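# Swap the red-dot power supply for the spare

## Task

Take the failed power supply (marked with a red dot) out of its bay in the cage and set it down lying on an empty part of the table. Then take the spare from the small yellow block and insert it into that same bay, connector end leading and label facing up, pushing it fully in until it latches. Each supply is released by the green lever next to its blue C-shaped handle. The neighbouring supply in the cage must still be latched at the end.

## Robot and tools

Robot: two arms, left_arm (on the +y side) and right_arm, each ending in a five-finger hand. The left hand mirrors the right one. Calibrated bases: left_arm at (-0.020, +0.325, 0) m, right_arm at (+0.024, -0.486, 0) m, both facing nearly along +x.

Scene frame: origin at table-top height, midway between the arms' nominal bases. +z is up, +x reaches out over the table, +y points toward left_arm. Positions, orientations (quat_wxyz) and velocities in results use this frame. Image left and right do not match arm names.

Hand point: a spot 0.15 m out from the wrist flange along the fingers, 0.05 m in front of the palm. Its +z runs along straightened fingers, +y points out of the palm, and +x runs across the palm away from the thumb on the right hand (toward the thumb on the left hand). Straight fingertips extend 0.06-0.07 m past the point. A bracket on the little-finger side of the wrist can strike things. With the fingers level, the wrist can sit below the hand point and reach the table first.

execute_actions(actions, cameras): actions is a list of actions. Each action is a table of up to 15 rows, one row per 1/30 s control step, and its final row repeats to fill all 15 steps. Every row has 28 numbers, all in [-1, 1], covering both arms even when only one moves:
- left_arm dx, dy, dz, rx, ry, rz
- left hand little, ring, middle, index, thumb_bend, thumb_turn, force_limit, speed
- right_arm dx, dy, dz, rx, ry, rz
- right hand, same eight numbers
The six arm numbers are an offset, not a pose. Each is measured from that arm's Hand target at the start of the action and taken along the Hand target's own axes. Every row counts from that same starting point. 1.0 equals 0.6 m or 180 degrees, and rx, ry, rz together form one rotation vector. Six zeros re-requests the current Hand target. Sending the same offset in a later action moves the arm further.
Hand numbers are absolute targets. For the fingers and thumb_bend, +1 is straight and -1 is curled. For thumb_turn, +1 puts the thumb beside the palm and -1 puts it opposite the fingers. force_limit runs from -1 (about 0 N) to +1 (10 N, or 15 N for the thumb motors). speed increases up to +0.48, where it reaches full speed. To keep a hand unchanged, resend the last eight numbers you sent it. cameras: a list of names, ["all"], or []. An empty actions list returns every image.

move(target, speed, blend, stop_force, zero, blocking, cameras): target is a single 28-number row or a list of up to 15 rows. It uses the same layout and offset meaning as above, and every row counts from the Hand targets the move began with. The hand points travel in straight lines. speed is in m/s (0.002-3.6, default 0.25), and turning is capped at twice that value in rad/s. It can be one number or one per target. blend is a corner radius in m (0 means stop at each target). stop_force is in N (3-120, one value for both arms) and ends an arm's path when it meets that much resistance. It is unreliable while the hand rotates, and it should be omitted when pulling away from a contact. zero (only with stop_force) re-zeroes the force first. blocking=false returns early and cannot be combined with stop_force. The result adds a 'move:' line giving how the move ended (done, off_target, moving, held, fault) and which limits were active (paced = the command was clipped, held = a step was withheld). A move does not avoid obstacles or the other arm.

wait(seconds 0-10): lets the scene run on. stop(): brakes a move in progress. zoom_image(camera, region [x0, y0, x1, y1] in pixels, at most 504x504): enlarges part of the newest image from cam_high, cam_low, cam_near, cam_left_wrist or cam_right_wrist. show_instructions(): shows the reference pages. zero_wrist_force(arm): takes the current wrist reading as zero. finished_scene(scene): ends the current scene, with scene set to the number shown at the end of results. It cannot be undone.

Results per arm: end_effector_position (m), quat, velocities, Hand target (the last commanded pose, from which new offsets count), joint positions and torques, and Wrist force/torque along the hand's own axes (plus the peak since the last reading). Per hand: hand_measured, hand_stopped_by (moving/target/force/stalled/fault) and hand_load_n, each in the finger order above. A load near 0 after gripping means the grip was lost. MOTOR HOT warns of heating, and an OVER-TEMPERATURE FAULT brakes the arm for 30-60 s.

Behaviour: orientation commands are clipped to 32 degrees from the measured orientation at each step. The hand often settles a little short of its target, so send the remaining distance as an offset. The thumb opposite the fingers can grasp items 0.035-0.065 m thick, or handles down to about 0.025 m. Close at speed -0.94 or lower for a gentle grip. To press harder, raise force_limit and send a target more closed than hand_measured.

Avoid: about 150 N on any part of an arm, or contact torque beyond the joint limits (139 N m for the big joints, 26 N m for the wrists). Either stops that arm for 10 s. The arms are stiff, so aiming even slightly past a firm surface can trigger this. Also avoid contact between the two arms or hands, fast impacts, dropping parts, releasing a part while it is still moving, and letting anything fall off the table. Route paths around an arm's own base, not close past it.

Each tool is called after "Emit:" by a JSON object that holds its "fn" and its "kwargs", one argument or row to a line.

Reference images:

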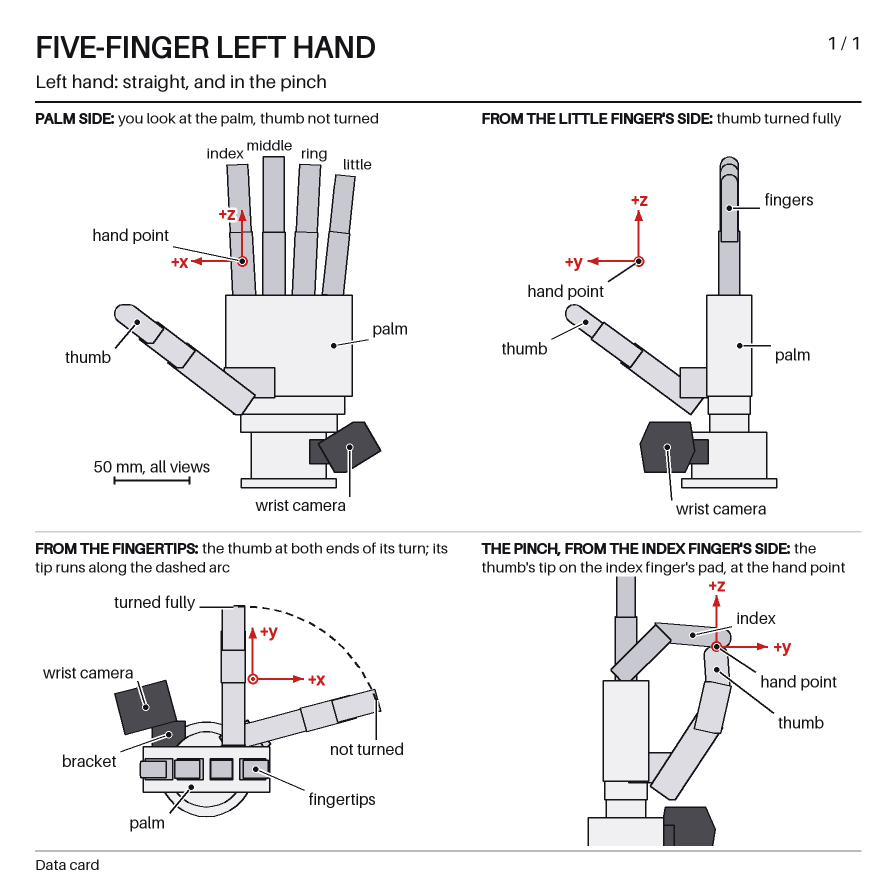

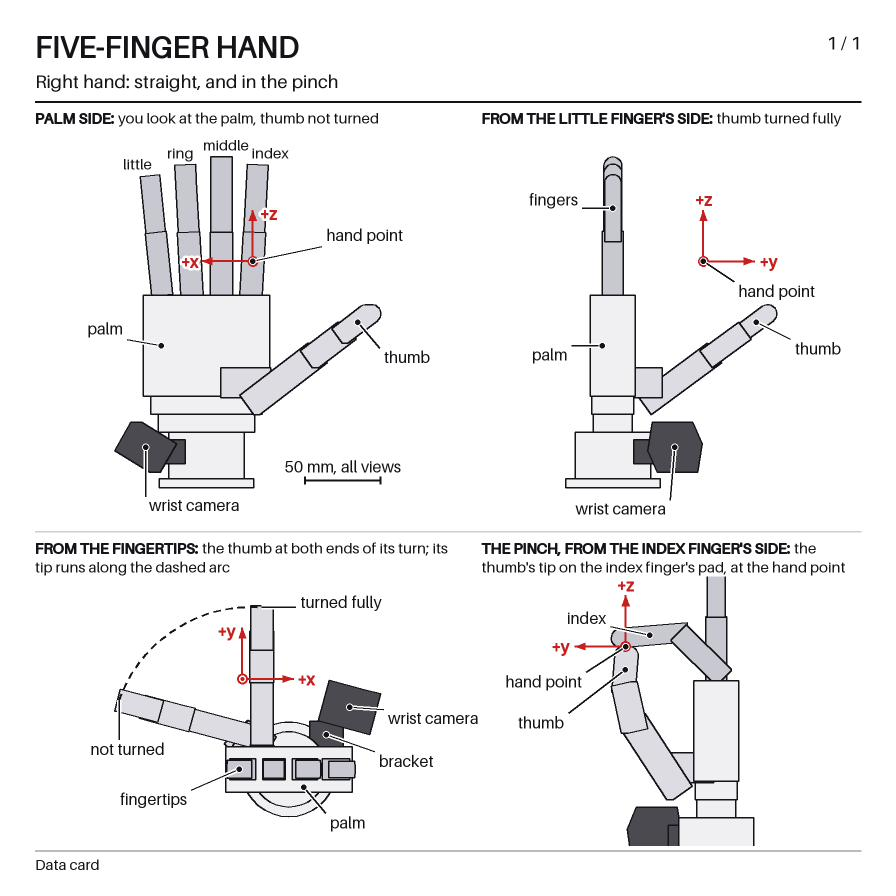

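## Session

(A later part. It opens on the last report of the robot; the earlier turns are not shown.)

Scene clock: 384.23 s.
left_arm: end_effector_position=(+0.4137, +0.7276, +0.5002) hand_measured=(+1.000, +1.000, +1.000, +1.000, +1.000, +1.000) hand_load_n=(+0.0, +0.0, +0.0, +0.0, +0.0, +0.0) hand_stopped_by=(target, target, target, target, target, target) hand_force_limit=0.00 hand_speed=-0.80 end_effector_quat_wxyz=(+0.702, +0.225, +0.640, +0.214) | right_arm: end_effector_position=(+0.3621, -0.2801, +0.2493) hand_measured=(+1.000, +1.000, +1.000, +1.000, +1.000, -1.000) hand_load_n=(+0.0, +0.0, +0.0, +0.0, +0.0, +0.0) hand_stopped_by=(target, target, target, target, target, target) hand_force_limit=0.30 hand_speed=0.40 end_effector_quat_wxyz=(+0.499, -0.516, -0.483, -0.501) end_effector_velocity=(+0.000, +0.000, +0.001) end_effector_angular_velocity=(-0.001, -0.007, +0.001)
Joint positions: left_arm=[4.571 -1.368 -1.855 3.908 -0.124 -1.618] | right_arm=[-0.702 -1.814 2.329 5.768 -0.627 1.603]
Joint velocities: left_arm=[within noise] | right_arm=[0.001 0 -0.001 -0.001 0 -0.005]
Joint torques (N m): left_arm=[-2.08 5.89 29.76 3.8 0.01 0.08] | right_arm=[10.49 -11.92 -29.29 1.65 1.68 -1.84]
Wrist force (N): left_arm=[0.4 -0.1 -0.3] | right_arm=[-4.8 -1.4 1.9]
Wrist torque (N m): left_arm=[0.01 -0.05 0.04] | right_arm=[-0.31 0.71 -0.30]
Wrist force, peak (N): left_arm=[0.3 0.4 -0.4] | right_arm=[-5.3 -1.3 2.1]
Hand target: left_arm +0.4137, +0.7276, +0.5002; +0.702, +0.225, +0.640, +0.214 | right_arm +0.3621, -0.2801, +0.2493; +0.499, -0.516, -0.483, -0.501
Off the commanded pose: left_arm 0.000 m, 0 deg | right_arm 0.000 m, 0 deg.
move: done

Emit:
{"fn": "move", "kwargs": {
  "target": [0,0,0,0,0,0,1,1,1,1,1,1,0,-0.8, -0.05,-0.103,0.02,0.0711,-0.007,-0.588,1,1,1,1,1,-1,0.3,0.4],
  "speed": 0.5,
  "cameras": ["cam_near","cam_high","cam_low","cam_right_wrist"]
}}

Scene clock: 387.47 s.
left_arm: end_effector_position=(+0.4137, +0.7276, +0.5002) hand_measured=(+1.000, +1.000, +1.000, +1.000, +1.000, +1.000) hand_load_n=(+0.0, +0.0, +0.0, +0.0, +0.0, +0.0) hand_stopped_by=(target, target, target, target, target, target) hand_force_limit=0.00 hand_speed=-0.80 end_effector_quat_wxyz=(+0.702, +0.225, +0.640, +0.214) | right_arm: end_effector_position=(+0.2999, -0.2659, +0.2212) hand_measured=(+1.000, +1.000, +1.000, +1.000, +1.000, -1.000) hand_load_n=(+0.0, -0.5, +0.0, +0.0, -0.5, +0.0) hand_stopped_by=(target, target, target, target, target, target) hand_force_limit=0.30 hand_speed=0.40 end_effector_quat_wxyz=(+0.055, -0.119, +0.753, +0.645)
Joint positions: left_arm=[4.571 -1.368 -1.855 3.908 -0.124 -1.618] | right_arm=[-0.666 -1.66 2.502 5.192 -0.714 -0.053]
Joint torques (N m): left_arm=[-1.29 5.36 29.67 3.77 -0.1 0.12] | right_arm=[-11.37 -18.8 -25.33 0.64 -0.84 -2.06]
Wrist force (N): left_arm=[0.1 0.2 -0.2] | right_arm=[-3.5 -1.1 3.3]
Wrist torque (N m): left_arm=[0.04 -0.03 0.02] | right_arm=[-0.26 0.52 -0.50]
Wrist force, peak (N): left_arm=[0.6 0.1 -0.2] | right_arm=[-4.9 -1.4 2.4]
Hand target: left_arm +0.4137, +0.7276, +0.5002; +0.702, +0.225, +0.640, +0.214 | right_arm +0.2999, -0.2659, +0.2213; +0.056, -0.119, +0.753, +0.645
Off the commanded pose: left_arm 0.000 m, 0 deg | right_arm 0.000 m, 0 deg.
move: done
camera_calibration:
cam_right_wrist: T_world_to_cam=[[-0.529272, 0.104227, 0.842026, 0.0044698], [0.753371, -0.398752, 0.522904, -0.448172], [0.390261, 0.911116, 0.132527, 0.212276], [0, 0, 0, 1]] pos_world=[0.257163, -0.372584, 0.202455]
Images, in order (width x height): cam_high 672x504, cam_low 672x504, cam_near 672x504, cam_right_wrist 672x504.

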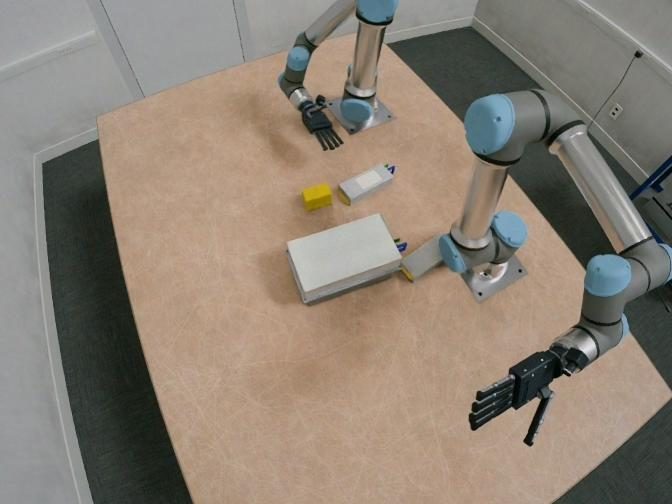

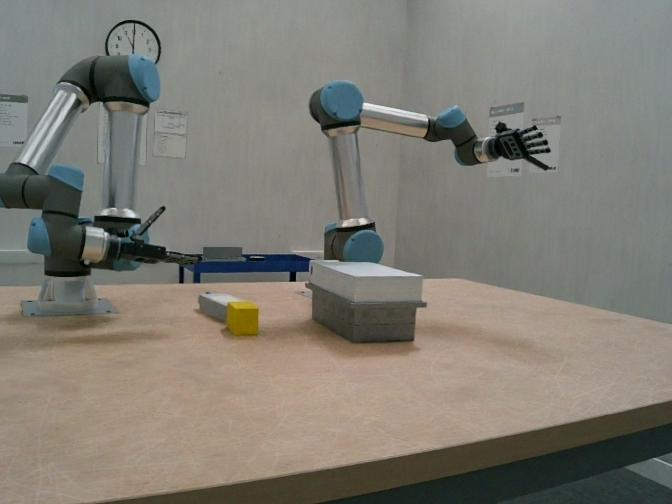

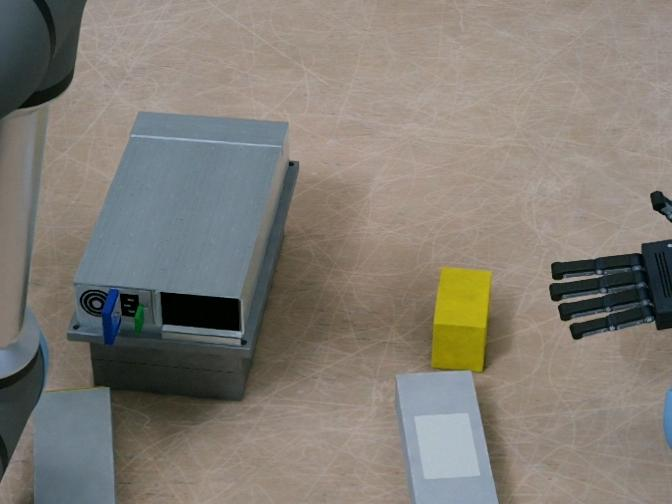

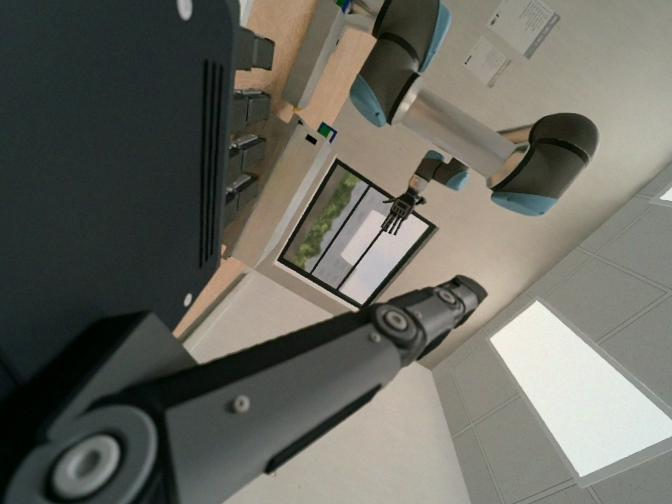

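Emit:
{"fn": "zoom_image", "kwargs": {
  "camera": "cam_near",
  "region": [380, 344, 540, 504]
}}

Emit:
{"fn": "zoom_image", "kwargs": {
  "camera": "cam_high",
  "region": [326, 154, 406, 214]
}}

Emit:
{"fn": "zoom_image", "kwargs": {
  "camera": "cam_low",
  "region": [190, 280, 270, 340]
}}

Scaled by 3.150 from the camera's 672x504 image, which has a finer 960x720 frame.

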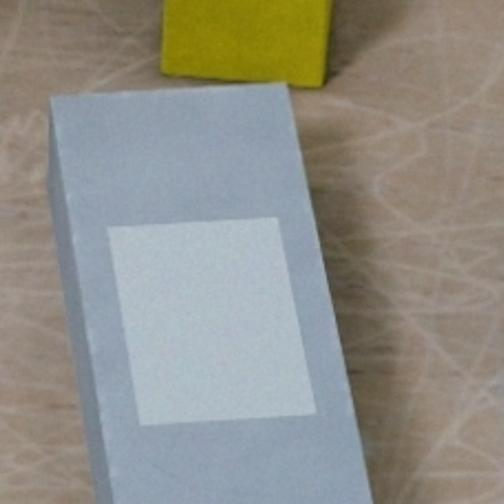

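Scaled by 6.300 from the camera's 672x504 image, which has a finer 960x720 frame.

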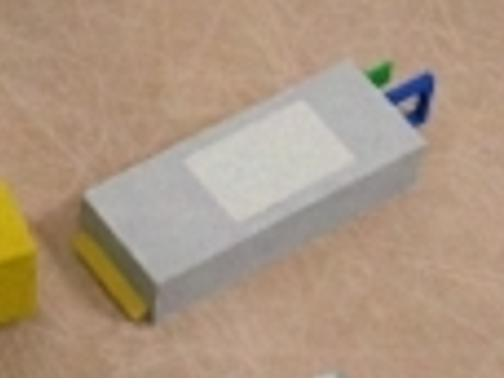

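Scaled by 6.300 from the camera's 672x504 image, which has a finer 960x720 frame.

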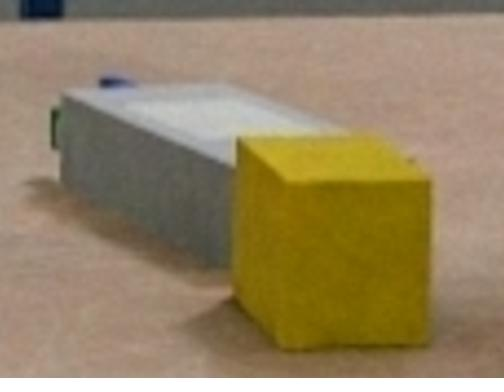

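Emit:
{"fn": "zoom_image", "kwargs": {
  "camera": "cam_near",
  "region": [420, 260, 500, 380]
}}

Emit:
{"fn": "zoom_image", "kwargs": {
  "camera": "cam_high",
  "region": [296, 174, 356, 219]
}}

Scaled by 4.200 from the camera's 672x504 image, which has a finer 960x720 frame.

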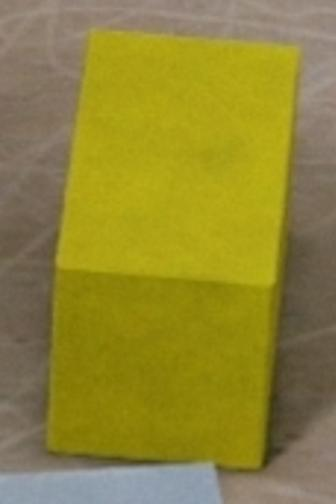

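Scaled by 8.400 from the camera's 672x504 image, which has a finer 960x720 frame.

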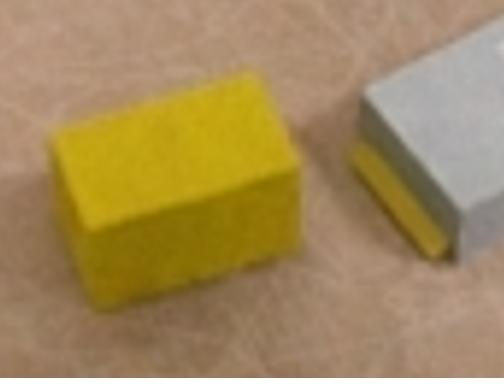

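Emit:
{"fn": "zoom_image", "kwargs": {
  "camera": "cam_high",
  "region": [290, 110, 370, 170]
}}

Emit:
{"fn": "zoom_image", "kwargs": {
  "camera": "cam_near",
  "region": [530, 240, 670, 345]
}}

Emit:
{"fn": "zoom_image", "kwargs": {
  "camera": "cam_low",
  "region": [80, 190, 280, 340]
}}

Scaled by 6.300 from the camera's 672x504 image, which has a finer 960x720 frame.

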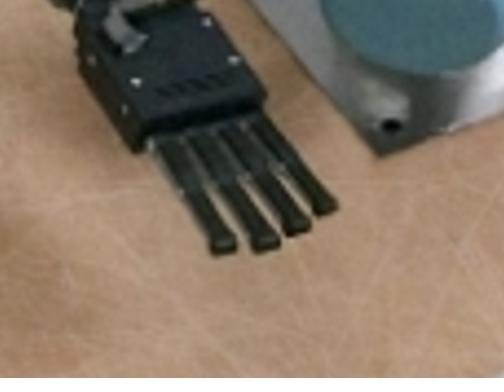

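Scaled by 3.600 from the camera's 672x504 image, which has a finer 960x720 frame.

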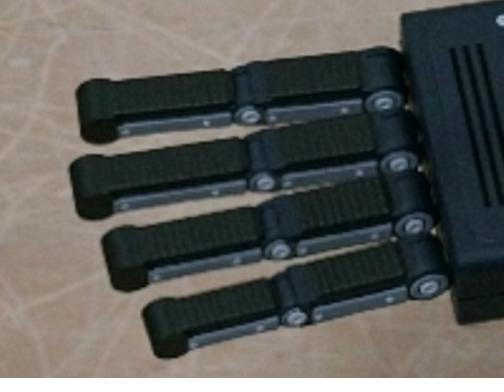

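Scaled by 2.520 from the camera's 672x504 image, which has a finer 960x720 frame.

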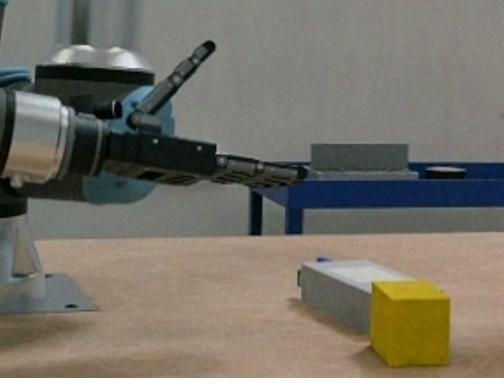

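Emit:
{"fn": "move", "kwargs": {
  "target": [-0.3148,-0.559,-0.0795,0.294,0.4035,-0.021,1,1,1,1,1,1,0,-0.8, -0.2685,0.1138,-0.2723,0,0,0,1,1,1,1,1,-1,0.3,0.4],
  "speed": 0.4,
  "cameras": ["cam_near","cam_high","cam_low"]
}}

Scene clock: 412.97 s.
left_arm: end_effector_position=(+0.3539, +0.3477, +0.4499) hand_measured=(+1.000, +1.000, +1.000, +1.000, +1.000, +1.000) hand_load_n=(+0.0, +0.0, +0.0, +0.0, +0.0, +0.0) hand_stopped_by=(target, target, target, target, target, target) hand_force_limit=0.00 hand_speed=-0.80 end_effector_quat_wxyz=(+0.044, +0.310, +0.950, -0.007) | right_arm: end_effector_position=(+0.4497, -0.3998, +0.3513) hand_measured=(+1.000, +1.000, +1.000, +1.000, +1.000, -1.000) hand_load_n=(+0.0, +0.0, +0.0, +0.0, +0.0, +0.0) hand_stopped_by=(target, target, target, target, target, target) hand_force_limit=0.30 hand_speed=0.40 end_effector_quat_wxyz=(+0.056, -0.119, +0.753, +0.645)
Joint positions: left_arm=[3.437 -1.211 -1.581 4.427 1.508 -3.785] | right_arm=[-0.713 -1.428 1.846 5.627 -0.759 -0.069]
Joint torques (N m): left_arm=[-5.6 5.61 25.32 0.37 -0.27 -1.08] | right_arm=[8.04 -29.61 -12.35 -0.1 1.06 -0.95]
Wrist force (N): left_arm=[1.8 0.9 -1.8] | right_arm=[-3.6 -1.5 2.8]
Wrist torque (N m): left_arm=[0.20 -0.03 -0.03] | right_arm=[-0.26 0.49 -0.38]
Wrist force, peak (N): left_arm=[2.1 1.1 -2.0] | right_arm=[-3.7 -1.4 3.4]
Hand target: left_arm +0.3538, +0.3477, +0.4499; +0.044, +0.310, +0.950, -0.007 | right_arm +0.4497, -0.3998, +0.3514; +0.056, -0.119, +0.753, +0.645
Off the commanded pose: left_arm 0.000 m, 0 deg | right_arm 0.000 m, 0 deg.
move: done
Images, in order (width x height): cam_high 672x504, cam_low 672x504, cam_near 672x504.

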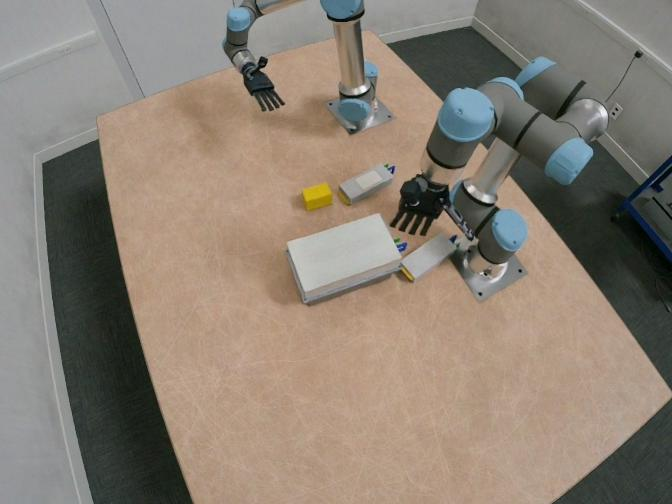

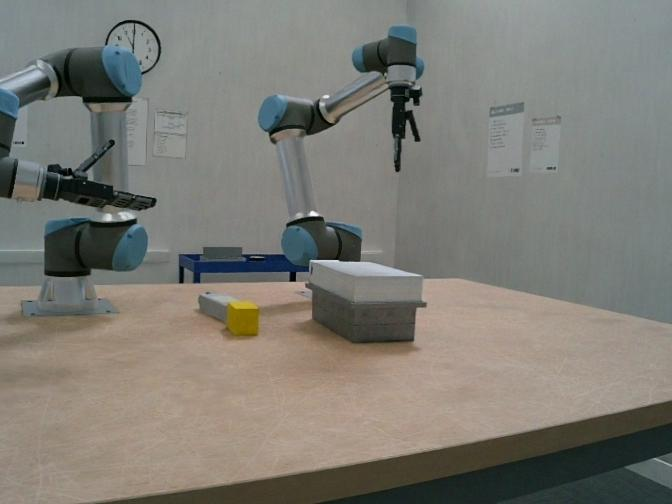

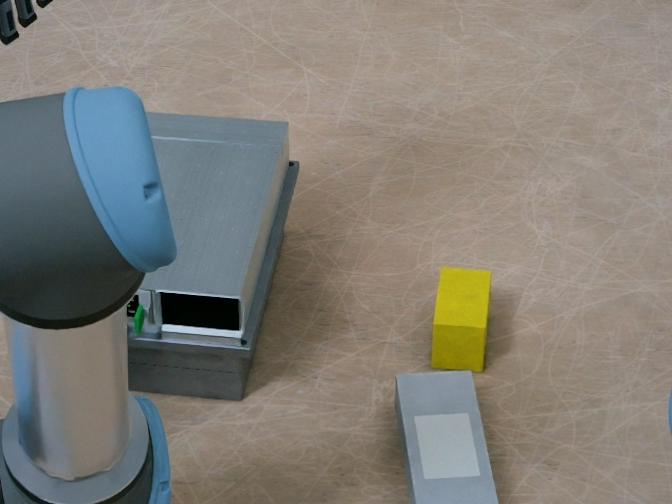

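Emit:
{"fn": "move", "kwargs": {
  "target": [
    [0,0,0,0.0356,0.0078,0.7625,1,1,1,1,1,1,0,-0.8, 0,0,0,0,0,0,1,1,1,1,1,-1,0.3,0.4]
  ],
  "speed": 0.5
}}

Scene clock: 417.73 s.
left_arm: end_effector_position=(+0.3538, +0.3477, +0.4499) hand_measured=(+1.000, +1.000, +1.000, +1.000, +1.000, +1.000) hand_load_n=(+0.0, +0.0, +0.0, +0.0, +0.0, +0.0) hand_stopped_by=(target, target, target, target, target, target) hand_force_limit=0.00 hand_speed=-0.80 end_effector_quat_wxyz=(+0.000, +0.998, +0.057, +0.000) end_effector_velocity=(+0.000, +0.000, +0.000) end_effector_angular_velocity=(-0.001, +0.000, -0.005) | right_arm: end_effector_position=(+0.4497, -0.3998, +0.3514) hand_measured=(+1.000, +1.000, +1.000, +1.000, +1.000, -1.000) hand_load_n=(+0.5, +0.0, +0.0, +0.0, +0.0, -0.5) hand_stopped_by=(target, target, target, target, target, target) hand_force_limit=0.30 hand_speed=0.40 end_effector_quat_wxyz=(+0.056, -0.119, +0.753, +0.645)
Joint positions: left_arm=[3.765 -1.217 -1.563 4.35 1.571 -1.057] | right_arm=[-0.713 -1.428 1.846 5.627 -0.759 -0.069]
Joint velocities: left_arm=[0 0 -0.001 0 0 0.005] | right_arm=[within noise]
Joint torques (N m): left_arm=[7.75 22.19 11.78 -0.06 -2.13 1.41] | right_arm=[10.04 -31.76 -28.51 0.01 2.08 1.34]
Wrist force (N): left_arm=[2.2 1.0 -1.8] | right_arm=[-3.4 -1.3 2.9]
Wrist torque (N m): left_arm=[0.20 -0.10 0.04] | right_arm=[-0.26 0.46 -0.36]
Wrist force, peak (N): left_arm=[2.5 0.9 -2.0] | right_arm=[-3.3 -1.5 3.2]
Hand target: left_arm +0.3538, +0.3477, +0.4499; +0.000, +0.998, +0.056, +0.000 | right_arm +0.4497, -0.3998, +0.3514; +0.056, -0.119, +0.753, +0.645
Off the commanded pose: left_arm 0.000 m, 0 deg | right_arm 0.000 m, 0 deg.
move: done

Emit:
{"fn": "move", "kwargs": {
  "target": [
    [-0.2831,0.713,0.3333,0,0,0,1,1,1,1,1,1,0,-0.8, 0,0,0,0,0,0,1,1,1,1,1,-1,0.3,0.4]
  ],
  "speed": 0.35,
  "cameras": ["cam_near","cam_high","cam_low","cam_left_wrist"]
}}

Scene clock: 420.27 s.
left_arm: end_effector_position=(+0.2333, -0.0965, +0.2500) hand_measured=(+1.000, +1.000, +1.000, +1.000, +1.000, +1.000) hand_load_n=(+0.0, +0.0, +0.0, +0.0, +0.0, +0.0) hand_stopped_by=(target, target, target, target, target, target) hand_force_limit=0.00 hand_speed=-0.80 end_effector_quat_wxyz=(+0.000, +0.998, +0.056, +0.000) | right_arm: end_effector_position=(+0.4497, -0.3998, +0.3514) hand_measured=(+1.000, +1.000, +1.000, +1.000, +1.000, -1.000) hand_load_n=(+0.0, +0.0, +0.0, +0.0, +0.0, +0.0) hand_stopped_by=(target, target, target, target, target, target) hand_force_limit=0.30 hand_speed=0.40 end_effector_quat_wxyz=(+0.056, -0.119, +0.753, +0.645)
Joint positions: left_arm=[2.422 -1.379 -1.967 4.917 1.571 -2.4] | right_arm=[-0.713 -1.428 1.846 5.627 -0.759 -0.069]
Joint torques (N m): left_arm=[-5.54 4.04 13.26 4.47 -2.2 -1.25] | right_arm=[9.06 -31.87 -28.93 0.07 1.99 1.15]
Wrist force (N): left_arm=[2.3 0.7 -1.8] | right_arm=[-3.3 -1.3 2.8]
Wrist torque (N m): left_arm=[0.15 -0.16 0.03] | right_arm=[-0.24 0.45 -0.36]
Wrist force, peak (N): left_arm=[3.1 -1.4 -2.6] | right_arm=[-3.7 -1.4 2.9]
Hand target: left_arm +0.2333, -0.0965, +0.2499; +0.000, +0.998, +0.056, +0.000 | right_arm +0.4497, -0.3998, +0.3514; +0.056, -0.119, +0.753, +0.645
Off the commanded pose: left_arm 0.000 m, 0 deg | right_arm 0.000 m, 0 deg.
move: done
camera_calibration:
cam_left_wrist: T_world_to_cam=[[0.188497, 0.980816, 0.0496822, 0.0404064], [0.834898, -0.186681, 0.517779, -0.345127], [0.517121, -0.05612, -0.854071, 0.207086], [0, 0, 0, 1]] pos_world=[0.173441, -0.0924383, 0.353558]
Images, in order (width x height): cam_high 672x504, cam_low 672x504, cam_near 672x504, cam_left_wrist 672x504.

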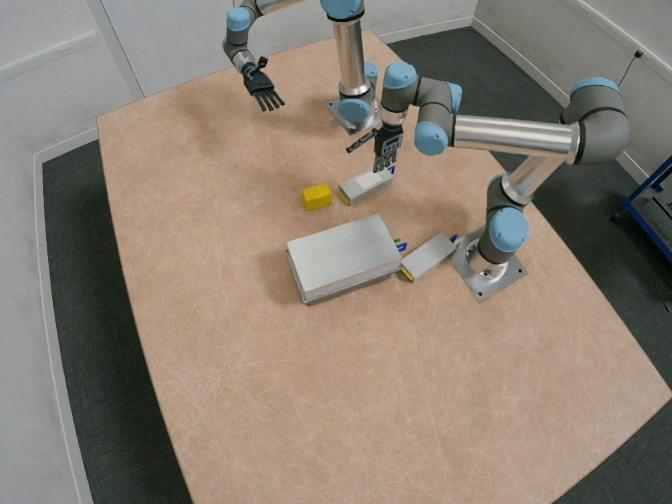

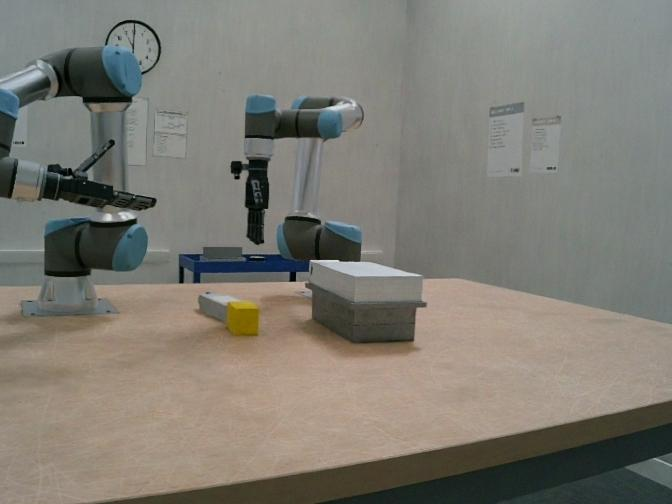

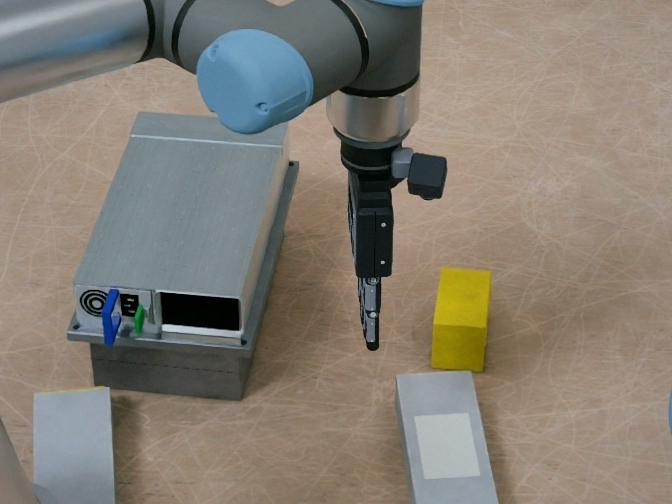

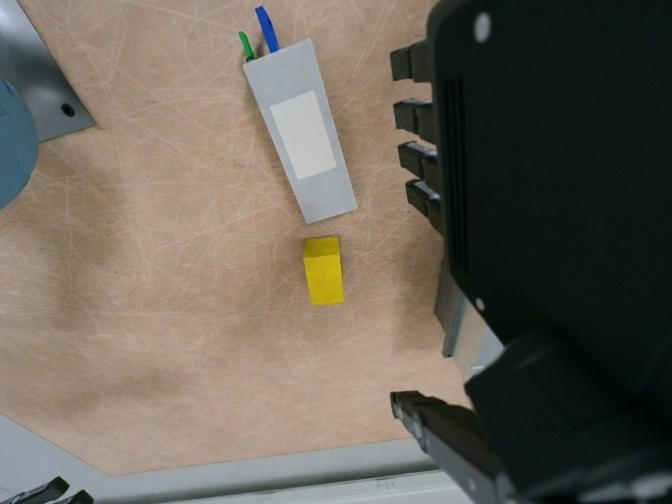

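Emit:
{"fn": "move", "kwargs": {
  "target": [
    [0,0,0.272,0,0,0,1,1,1,1,1,1,0,-0.8, 0,0,0,0,0,0,1,1,1,1,1,-1,0.3,0.4]
  ],
  "speed": 0.15,
  "stop_force": 12,
  "cameras": ["cam_near","cam_left_wrist"]
}}

Scene clock: 423.83 s.
left_arm: end_effector_position=(+0.2334, -0.0966, +0.0868) hand_measured=(+1.000, +1.000, +1.000, +1.000, +1.000, +1.000) hand_load_n=(+0.0, +0.0, +0.0, +0.0, +0.0, +0.0) hand_stopped_by=(target, target, target, target, target, target) hand_force_limit=0.00 hand_speed=-0.80 end_effector_quat_wxyz=(+0.000, +0.998, +0.056, +0.000) | right_arm: end_effector_position=(+0.4497, -0.3998, +0.3514) hand_measured=(+1.000, +1.000, +1.000, +1.000, +1.000, -1.000) hand_load_n=(+0.0, +0.0, +0.0, +0.0, -0.5, +0.0) hand_stopped_by=(target, target, target, target, target, target) hand_force_limit=0.30 hand_speed=0.40 end_effector_quat_wxyz=(+0.056, -0.119, +0.753, +0.645)
Joint positions: left_arm=[2.422 -1.574 -2.26 5.406 1.571 -2.4] | right_arm=[-0.713 -1.428 1.846 5.627 -0.759 -0.069]
Joint torques (N m): left_arm=[-5.55 21.26 11.42 4.97 1.44 -0.99] | right_arm=[9.07 -31.2 -28.66 -0.56 1.96 1.36]
Wrist force (N): left_arm=[1.9 1.2 -1.5] | right_arm=[-3.3 -1.4 3.0]
Wrist torque (N m): left_arm=[0.21 -0.08 -0.01] | right_arm=[-0.27 0.45 -0.36]
Wrist force, peak (N): left_arm=[2.5 1.1 -3.1] | right_arm=[-3.6 -1.2 2.9]
Hand target: left_arm +0.2334, -0.0965, +0.0867; +0.000, +0.998, +0.056, +0.000 | right_arm +0.4497, -0.3998, +0.3514; +0.056, -0.119, +0.753, +0.645
Off the commanded pose: left_arm 0.000 m, 0 deg | right_arm 0.000 m, 0 deg.
move: done
camera_calibration:
cam_left_wrist: T_world_to_cam=[[0.18847, 0.980829, 0.0495297, 0.0486329], [0.834952, -0.186583, 0.517728, -0.260667], [0.517044, -0.056221, -0.85411, 0.0675708], [0, 0, 0, 1]] pos_world=[0.173542, -0.0925378, 0.190259]
Images, in order (width x height): cam_near 672x504, cam_left_wrist 672x504.

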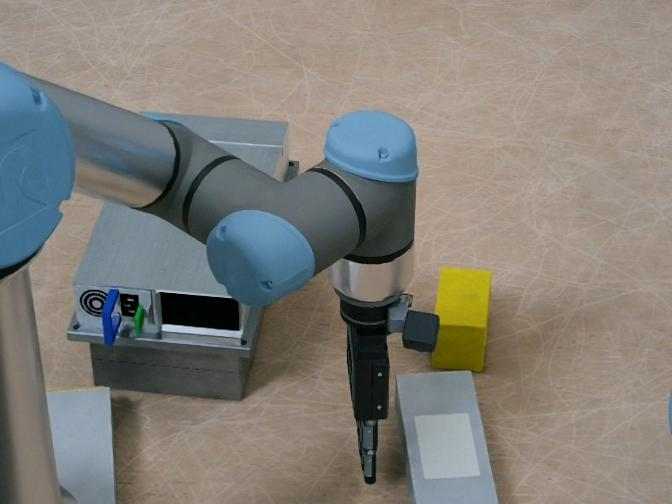

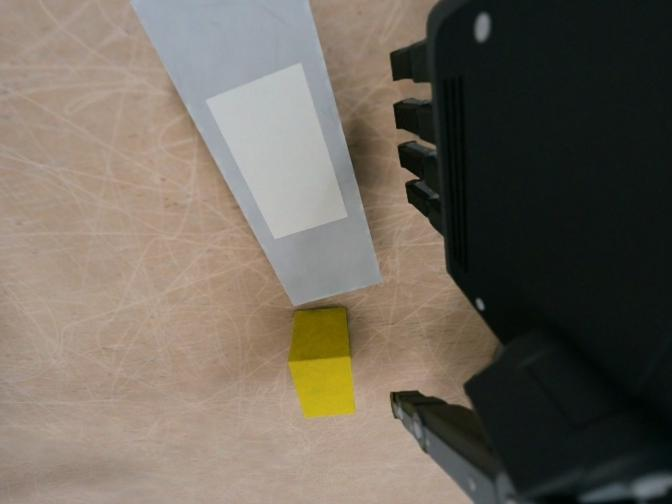

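Emit:
{"fn": "move", "kwargs": {
  "target": [
    [0,0.2217,0,0,0,0,1,1,1,1,1,1,0,-0.8, 0,0,0,0,0,0,1,1,1,1,1,-1,0.3,0.4]
  ],
  "speed": 0.06,
  "stop_force": 25,
  "cameras": ["cam_near","cam_left_wrist","cam_high"]
}}

Scene clock: 427.70 s.
left_arm: end_effector_position=(+0.2484, -0.2287, +0.0867) hand_measured=(+1.000, +1.000, +1.000, +1.000, +1.000, +1.000) hand_load_n=(+0.0, +0.0, +0.0, +0.0, +0.0, +0.0) hand_stopped_by=(target, target, target, target, target, target) hand_force_limit=0.00 hand_speed=-0.80 end_effector_quat_wxyz=(+0.000, +0.998, +0.056, +0.000) | right_arm: end_effector_position=(+0.4497, -0.3998, +0.3514) hand_measured=(+1.000, +1.000, +1.000, +1.000, +1.000, -1.000) hand_load_n=(+0.0, +0.0, +0.0, +0.0, +0.0, +0.0) hand_stopped_by=(target, target, target, target, target, target) hand_force_limit=0.30 hand_speed=0.40 end_effector_quat_wxyz=(+0.056, -0.119, +0.753, +0.645)
Joint positions: left_arm=[2.248 -1.851 -1.93 5.352 1.571 -2.574] | right_arm=[-0.713 -1.428 1.846 5.627 -0.759 -0.069]
Joint torques (N m): left_arm=[9.29 48.09 11.22 4.98 2.02 1.12] | right_arm=[8.38 -30.6 -29.29 -0.85 2.29 1.25]
Wrist force (N): left_arm=[2.0 0.8 -1.8] | right_arm=[-3.3 -1.3 2.8]
Wrist torque (N m): left_arm=[0.16 -0.10 0.05] | right_arm=[-0.24 0.45 -0.35]
Wrist force, peak (N): left_arm=[1.9 -1.8 -4.6] | right_arm=[-3.6 -1.2 2.8]
Hand target: left_arm +0.2484, -0.2287, +0.0867; +0.000, +0.998, +0.056, +0.000 | right_arm +0.4497, -0.3998, +0.3514; +0.056, -0.119, +0.753, +0.645
Off the commanded pose: left_arm 0.000 m, 0 deg | right_arm 0.000 m, 0 deg.
move: done
camera_calibration:
cam_left_wrist: T_world_to_cam=[[0.188541, 0.980813, 0.0495722, 0.175349], [0.834936, -0.186666, 0.517724, -0.297854], [0.517044, -0.0562223, -0.85411, 0.052388], [0, 0, 0, 1]] pos_world=[0.188541, -0.224638, 0.190259]
Images, in order (width x height): cam_high 672x504, cam_near 672x504, cam_left_wrist 672x504.

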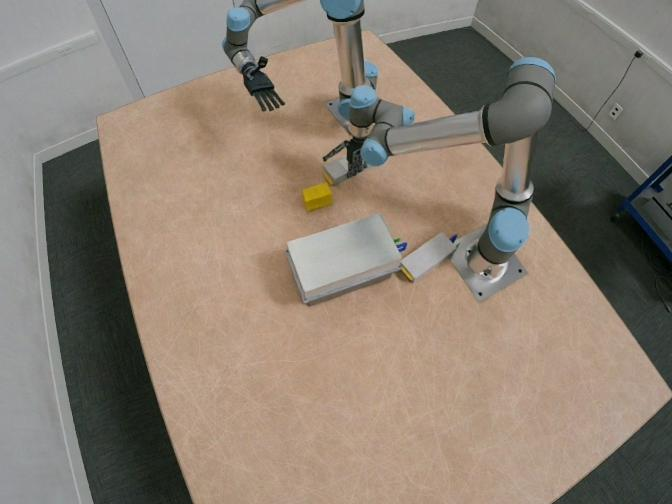

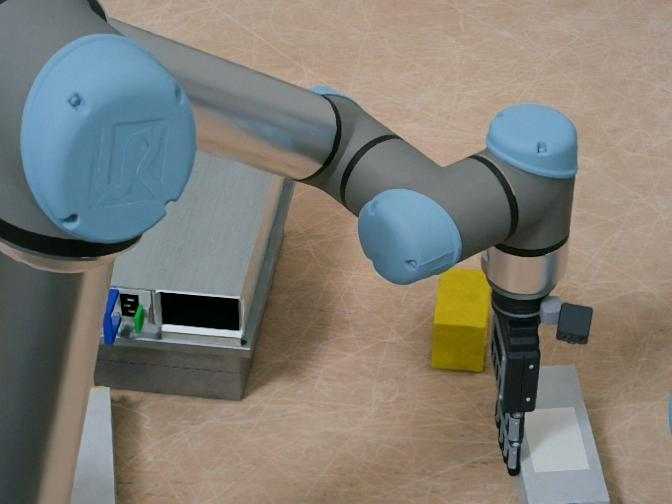

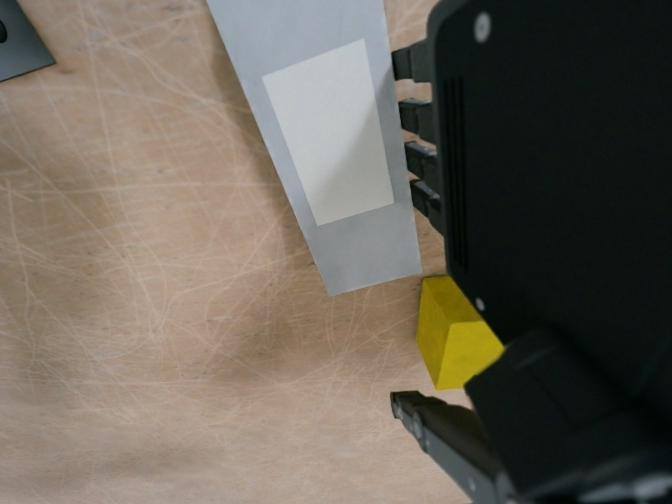

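Emit:
{"fn": "move", "kwargs": {
  "target": [
    [0,-0.0667,0,0,0,0,1,1,1,1,1,1,0,-0.8, 0,0,0,0,0,0,1,1,1,1,1,-1,0.3,0.4],
    [0,-0.0667,-0.1883,0,0,0,1,1,1,1,1,1,0,-0.8, 0,0,0,0,0,0,1,1,1,1,1,-1,0.3,0.4],
    [-0.2363,-0.0825,-0.1883,0,0,-0.475,1,1,1,1,1,1,0,-0.8, 0,0,0,0,0,0,1,1,1,1,1,-1,0.3,0.4]
  ],
  "speed": 0.3,
  "blend": [0.01,0.03,0],
  "cameras": ["cam_near","cam_left_wrist","cam_high"]
}}

Scene clock: 433.27 s.
left_arm: end_effector_position=(+0.1019, -0.1955, +0.1996) hand_measured=(+1.000, +1.000, +1.000, +1.000, +1.000, +1.000) hand_load_n=(+0.0, +0.0, +0.0, +0.0, +0.0, +0.0) hand_stopped_by=(target, target, target, target, target, target) hand_force_limit=0.00 hand_speed=-0.80 end_effector_quat_wxyz=(+0.000, +0.695, +0.719, +0.000) end_effector_velocity=(+0.000, +0.001, +0.000) end_effector_angular_velocity=(+0.002, +0.001, +0.005) | right_arm: end_effector_position=(+0.4497, -0.3998, +0.3514) hand_measured=(+1.000, +1.000, +1.000, +1.000, +1.000, -1.000) hand_load_n=(+0.0, +0.0, +0.0, +0.0, +0.0, +0.0) hand_stopped_by=(target, target, target, target, target, target) hand_force_limit=0.30 hand_speed=0.40 end_effector_quat_wxyz=(+0.056, -0.119, +0.753, +0.645)
Joint positions: left_arm=[1.923 -1.74 -1.744 5.055 1.571 -4.391] | right_arm=[-0.713 -1.428 1.846 5.627 -0.759 -0.069]
Joint velocities: left_arm=[0.001 0 -0.001 -0.001 0 -0.005] | right_arm=[within noise]
Joint torques (N m): left_arm=[8.43 46.92 11.76 2.19 0.7 -1.08] | right_arm=[9.28 -31.83 -28.89 -0.99 1.92 1.31]
Wrist force (N): left_arm=[1.8 0.9 -1.4] | right_arm=[-3.5 -1.2 2.7]
Wrist torque (N m): left_arm=[0.14 -0.06 -0.02] | right_arm=[-0.21 0.49 -0.36]
Wrist force, peak (N): left_arm=[2.1 3.1 -1.5] | right_arm=[-3.6 -1.4 3.0]
Hand target: left_arm +0.1019, -0.1955, +0.1996; +0.000, +0.695, +0.719, +0.000 | right_arm +0.4497, -0.3998, +0.3514; +0.056, -0.119, +0.753, +0.645
Off the commanded pose: left_arm 0.000 m, 0 deg | right_arm 0.000 m, 0 deg.
move: done
camera_calibration:
cam_left_wrist: T_world_to_cam=[[-0.962945, 0.265168, 0.0492213, 0.142358], [0.251652, 0.817782, 0.517594, 0.0280741], [0.0969974, 0.510802, -0.854209, 0.380116], [0, 0, 0, 1]] pos_world=[0.0931476, -0.254871, 0.30316]
Images, in order (width x height): cam_high 672x504, cam_near 672x504, cam_left_wrist 672x504.

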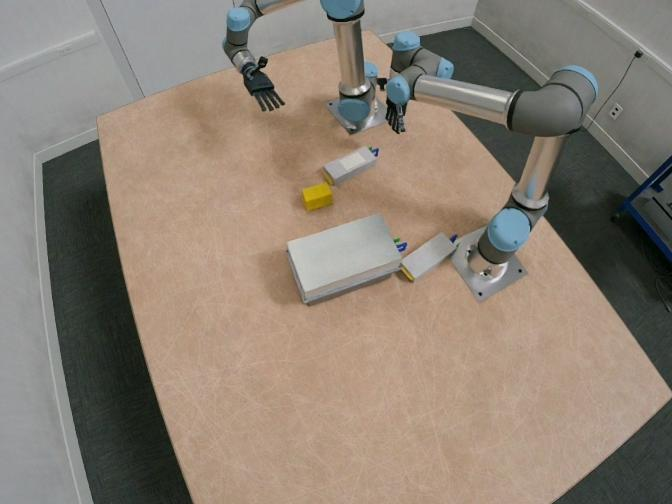

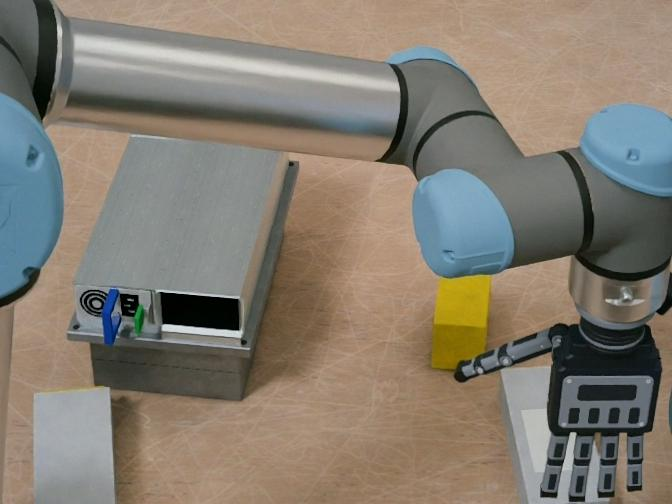

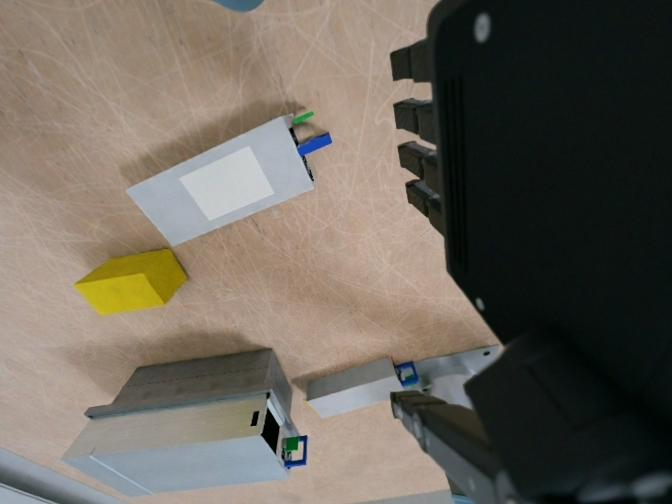

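Emit:
{"fn": "move", "kwargs": {
  "target": [
    [-0.0175,0,0.1875,0,0,0,1,1,1,1,1,1,0,-0.8, 0,0,0,0,0,0,1,1,1,1,1,-1,0.3,0.4]
  ],
  "speed": 0.2,
  "stop_force": 12
}}

Emit:
{"fn": "move", "kwargs": {
  "target": [
    [0,0.1417,0,0,0,0,1,1,1,1,1,1,0,-0.8, 0,0,0,0,0,0,1,1,1,1,1,-1,0.3,0.4]
  ],
  "speed": 0.06,
  "stop_force": 25,
  "cameras": ["cam_near","cam_left_wrist"]
}}

Scene clock: 438.47 s.
left_arm: end_effector_position=(+0.1023, -0.2060, +0.0872) hand_measured=(+1.000, +1.000, +1.000, +1.000, +1.000, +1.000) hand_load_n=(+0.0, +0.0, +0.0, +0.0, +0.0, +0.0) hand_stopped_by=(target, target, target, target, target, target) hand_force_limit=0.00 hand_speed=-0.80 end_effector_quat_wxyz=(+0.000, +0.695, +0.719, +0.000) | right_arm: end_effector_position=(+0.4497, -0.3998, +0.3514) hand_measured=(+1.000, +1.000, +1.000, +1.000, +1.000, -1.000) hand_load_n=(+0.0, +0.0, +0.0, +0.0, +0.0, +0.0) hand_stopped_by=(target, target, target, target, target, target) hand_force_limit=0.30 hand_speed=0.40 end_effector_quat_wxyz=(+0.056, -0.119, +0.753, +0.645)
Joint positions: left_arm=[1.917 -1.889 -1.875 5.335 1.571 -4.398] | right_arm=[-0.713 -1.428 1.846 5.627 -0.759 -0.069]
Joint torques (N m): left_arm=[7.33 26.02 17.99 4.95 2.2 1.1] | right_arm=[8.8 -30.66 -30.28 -1.04 2 1.3]
Wrist force (N): left_arm=[2.0 0.8 -2.2] | right_arm=[-3.2 -1.1 2.7]
Wrist torque (N m): left_arm=[0.19 -0.10 0.09] | right_arm=[-0.22 0.44 -0.35]
Wrist force, peak (N): left_arm=[1.7 1.0 -3.6] | right_arm=[-3.5 -1.5 3.0]
Hand target: left_arm +0.1023, -0.2060, +0.0871; +0.000, +0.695, +0.719, +0.000 | right_arm +0.4497, -0.3998, +0.3514; +0.056, -0.119, +0.753, +0.645
Off the commanded pose: left_arm 0.000 m, 0 deg | right_arm 0.000 m, 0 deg.
move: done

Scene clock: 441.10 s.
left_arm: end_effector_position=(+0.1873, -0.2031, +0.0872) hand_measured=(+1.000, +1.000, +1.000, +1.000, +1.000, +1.000) hand_load_n=(+0.0, +0.0, +0.0, +0.0, +0.0, +0.0) hand_stopped_by=(target, target, target, target, target, target) hand_force_limit=0.00 hand_speed=-0.80 end_effector_quat_wxyz=(+0.000, +0.695, +0.719, +0.000) | right_arm: end_effector_position=(+0.4497, -0.3998, +0.3514) hand_measured=(+1.000, +1.000, +1.000, +1.000, +1.000, -1.000) hand_load_n=(+0.0, +0.0, +0.0, +0.0, +0.0, -0.5) hand_stopped_by=(target, target, target, target, target, target) hand_force_limit=0.30 hand_speed=0.40 end_effector_quat_wxyz=(+0.056, -0.119, +0.753, +0.645)
Joint positions: left_arm=[2.058 -1.916 -1.837 5.324 1.571 -4.256] | right_arm=[-0.713 -1.428 1.846 5.627 -0.759 -0.069]
Joint torques (N m): left_arm=[-5.27 51.55 9.96 4.92 -1.86 1.12] | right_arm=[7.77 -32.08 -29.21 -0.93 1.71 1.06]
Wrist force (N): left_arm=[2.1 0.7 -2.1] | right_arm=[-3.4 -1.0 2.6]
Wrist torque (N m): left_arm=[0.16 -0.14 0.09] | right_arm=[-0.21 0.47 -0.35]
Wrist force, peak (N): left_arm=[1.6 -3.5 -1.5] | right_arm=[-3.5 -1.3 3.0]
Hand target: left_arm +0.1873, -0.2031, +0.0872; +0.000, +0.695, +0.719, +0.000 | right_arm +0.4497, -0.3998, +0.3514; +0.056, -0.119, +0.753, +0.645
Off the commanded pose: left_arm 0.000 m, 0 deg | right_arm 0.000 m, 0 deg.
move: done
camera_calibration:
cam_left_wrist: T_world_to_cam=[[-0.963011, 0.264941, 0.0491583, 0.232078], [0.251441, 0.817926, 0.51747, 0.0709916], [0.0968912, 0.510689, -0.854288, 0.279654], [0, 0, 0, 1]] pos_world=[0.178547, -0.262369, 0.19076]
Images, in order (width x height): cam_near 672x504, cam_left_wrist 672x504.

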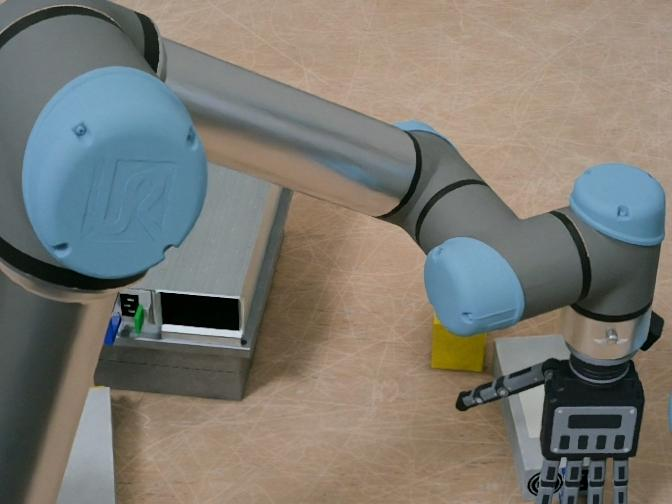

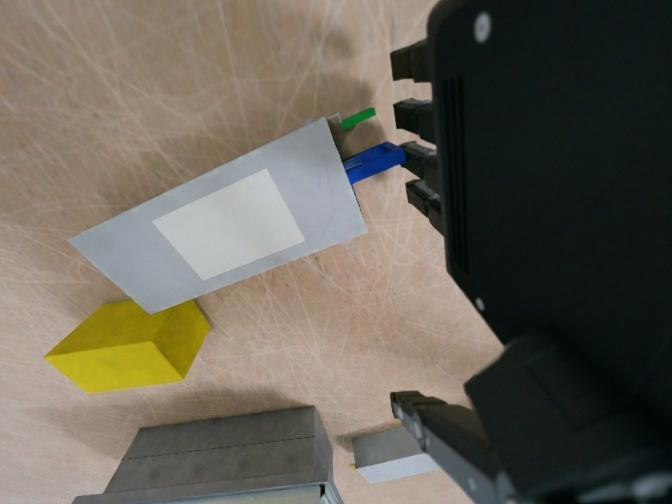

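Emit:
{"fn": "move", "kwargs": {
  "target": [
    [0,-0.02,-0.02,0,0,0,1,1,1,1,1,1,0,-0.8, 0,0,0,0,0,0,1,1,1,1,1,-1,0.3,0.4],
    [0,-0.02,-0.188,0,0,0,1,1,1,1,1,1,0,-0.8, 0,0,0,0,0,0,1,1,1,1,1,-1,0.3,0.4],
    [0.2075,0.310,-0.188,0,0,0,1,1,1,1,1,1,0,-0.8, 0,0,0,0,0,0,1,1,1,1,1,-1,0.3,0.4],
    [0.2075,0.310,0,0,0,0,1,1,1,1,1,1,0,-0.8, 0,0,0,0,0,0,1,1,1,1,1,-1,0.3,0.4]
  ],
  "speed": [0.2,0.3,0.3,0.15],
  "blend": [0.005,0.03,0.02,0],
  "cameras": ["cam_near","cam_left_wrist"]
}}

Scene clock: 445.40 s.
left_arm: end_effector_position=(+0.3688, -0.0722, +0.0872) hand_measured=(+1.000, +1.000, +1.000, +1.000, +1.000, +1.000) hand_load_n=(+0.0, +0.0, +0.0, +0.0, +0.0, +0.0) hand_stopped_by=(target, target, target, target, target, target) hand_force_limit=0.00 hand_speed=-0.80 end_effector_quat_wxyz=(+0.000, +0.695, +0.719, +0.000) | right_arm: end_effector_position=(+0.4497, -0.3998, +0.3514) hand_measured=(+1.000, +1.000, +1.000, +1.000, +1.000, -1.000) hand_load_n=(+0.0, +0.0, +0.0, +0.0, +0.0, +0.0) hand_stopped_by=(target, target, target, target, target, target) hand_force_limit=0.30 hand_speed=0.40 end_effector_quat_wxyz=(+0.056, -0.119, +0.753, +0.645)
Joint positions: left_arm=[2.471 -1.837 -1.947 5.355 1.571 -3.844] | right_arm=[-0.713 -1.428 1.846 5.627 -0.759 -0.069]
Joint torques (N m): left_arm=[3.83 39.15 23.22 3.95 2 0.46] | right_arm=[8.32 -31.65 -28.71 -0.98 1.97 1.02]
Wrist force (N): left_arm=[2.5 1.0 -1.6] | right_arm=[-3.6 -1.3 2.8]
Wrist torque (N m): left_arm=[0.18 -0.18 0.11] | right_arm=[-0.24 0.50 -0.37]
Wrist force, peak (N): left_arm=[2.9 3.0 -2.8] | right_arm=[-3.6 -1.1 3.0]
Hand target: left_arm +0.3689, -0.0722, +0.0873; +0.000, +0.695, +0.719, +0.000 | right_arm +0.4497, -0.3998, +0.3514; +0.056, -0.119, +0.753, +0.645
Off the commanded pose: left_arm 0.000 m, 0 deg | right_arm 0.000 m, 0 deg.
move: done
camera_calibration:
cam_left_wrist: T_world_to_cam=[[-0.963001, 0.264929, 0.0494069, 0.372255], [0.251555, 0.817877, 0.517492, -0.0817056], [0.0966901, 0.510774, -0.854261, 0.195338], [0, 0, 0, 1]] pos_world=[0.360148, -0.131569, 0.190759]
Images, in order (width x height): cam_near 672x504, cam_left_wrist 672x504.

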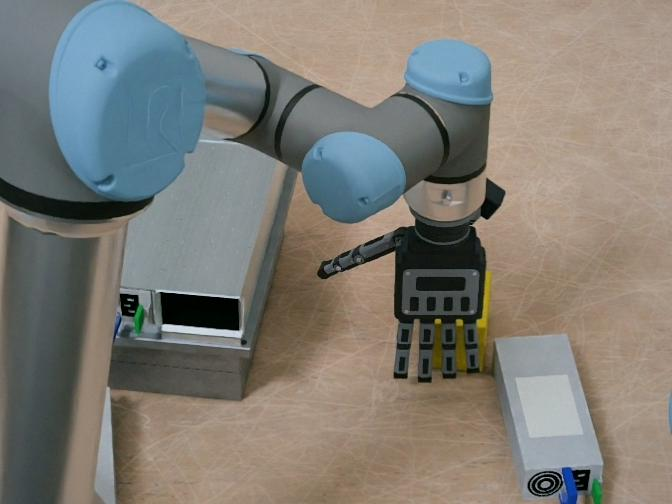

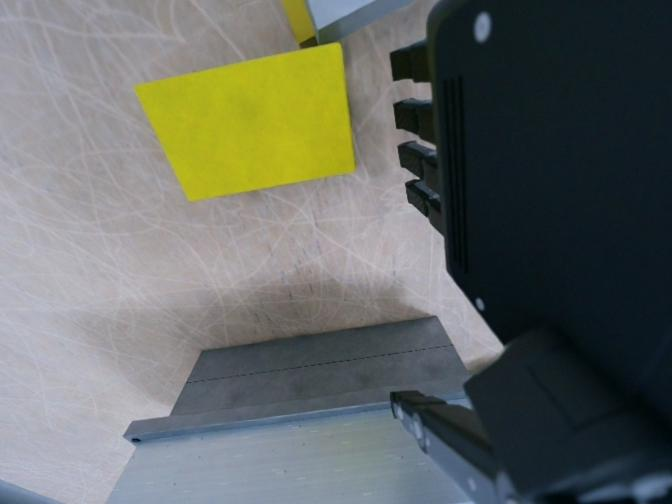

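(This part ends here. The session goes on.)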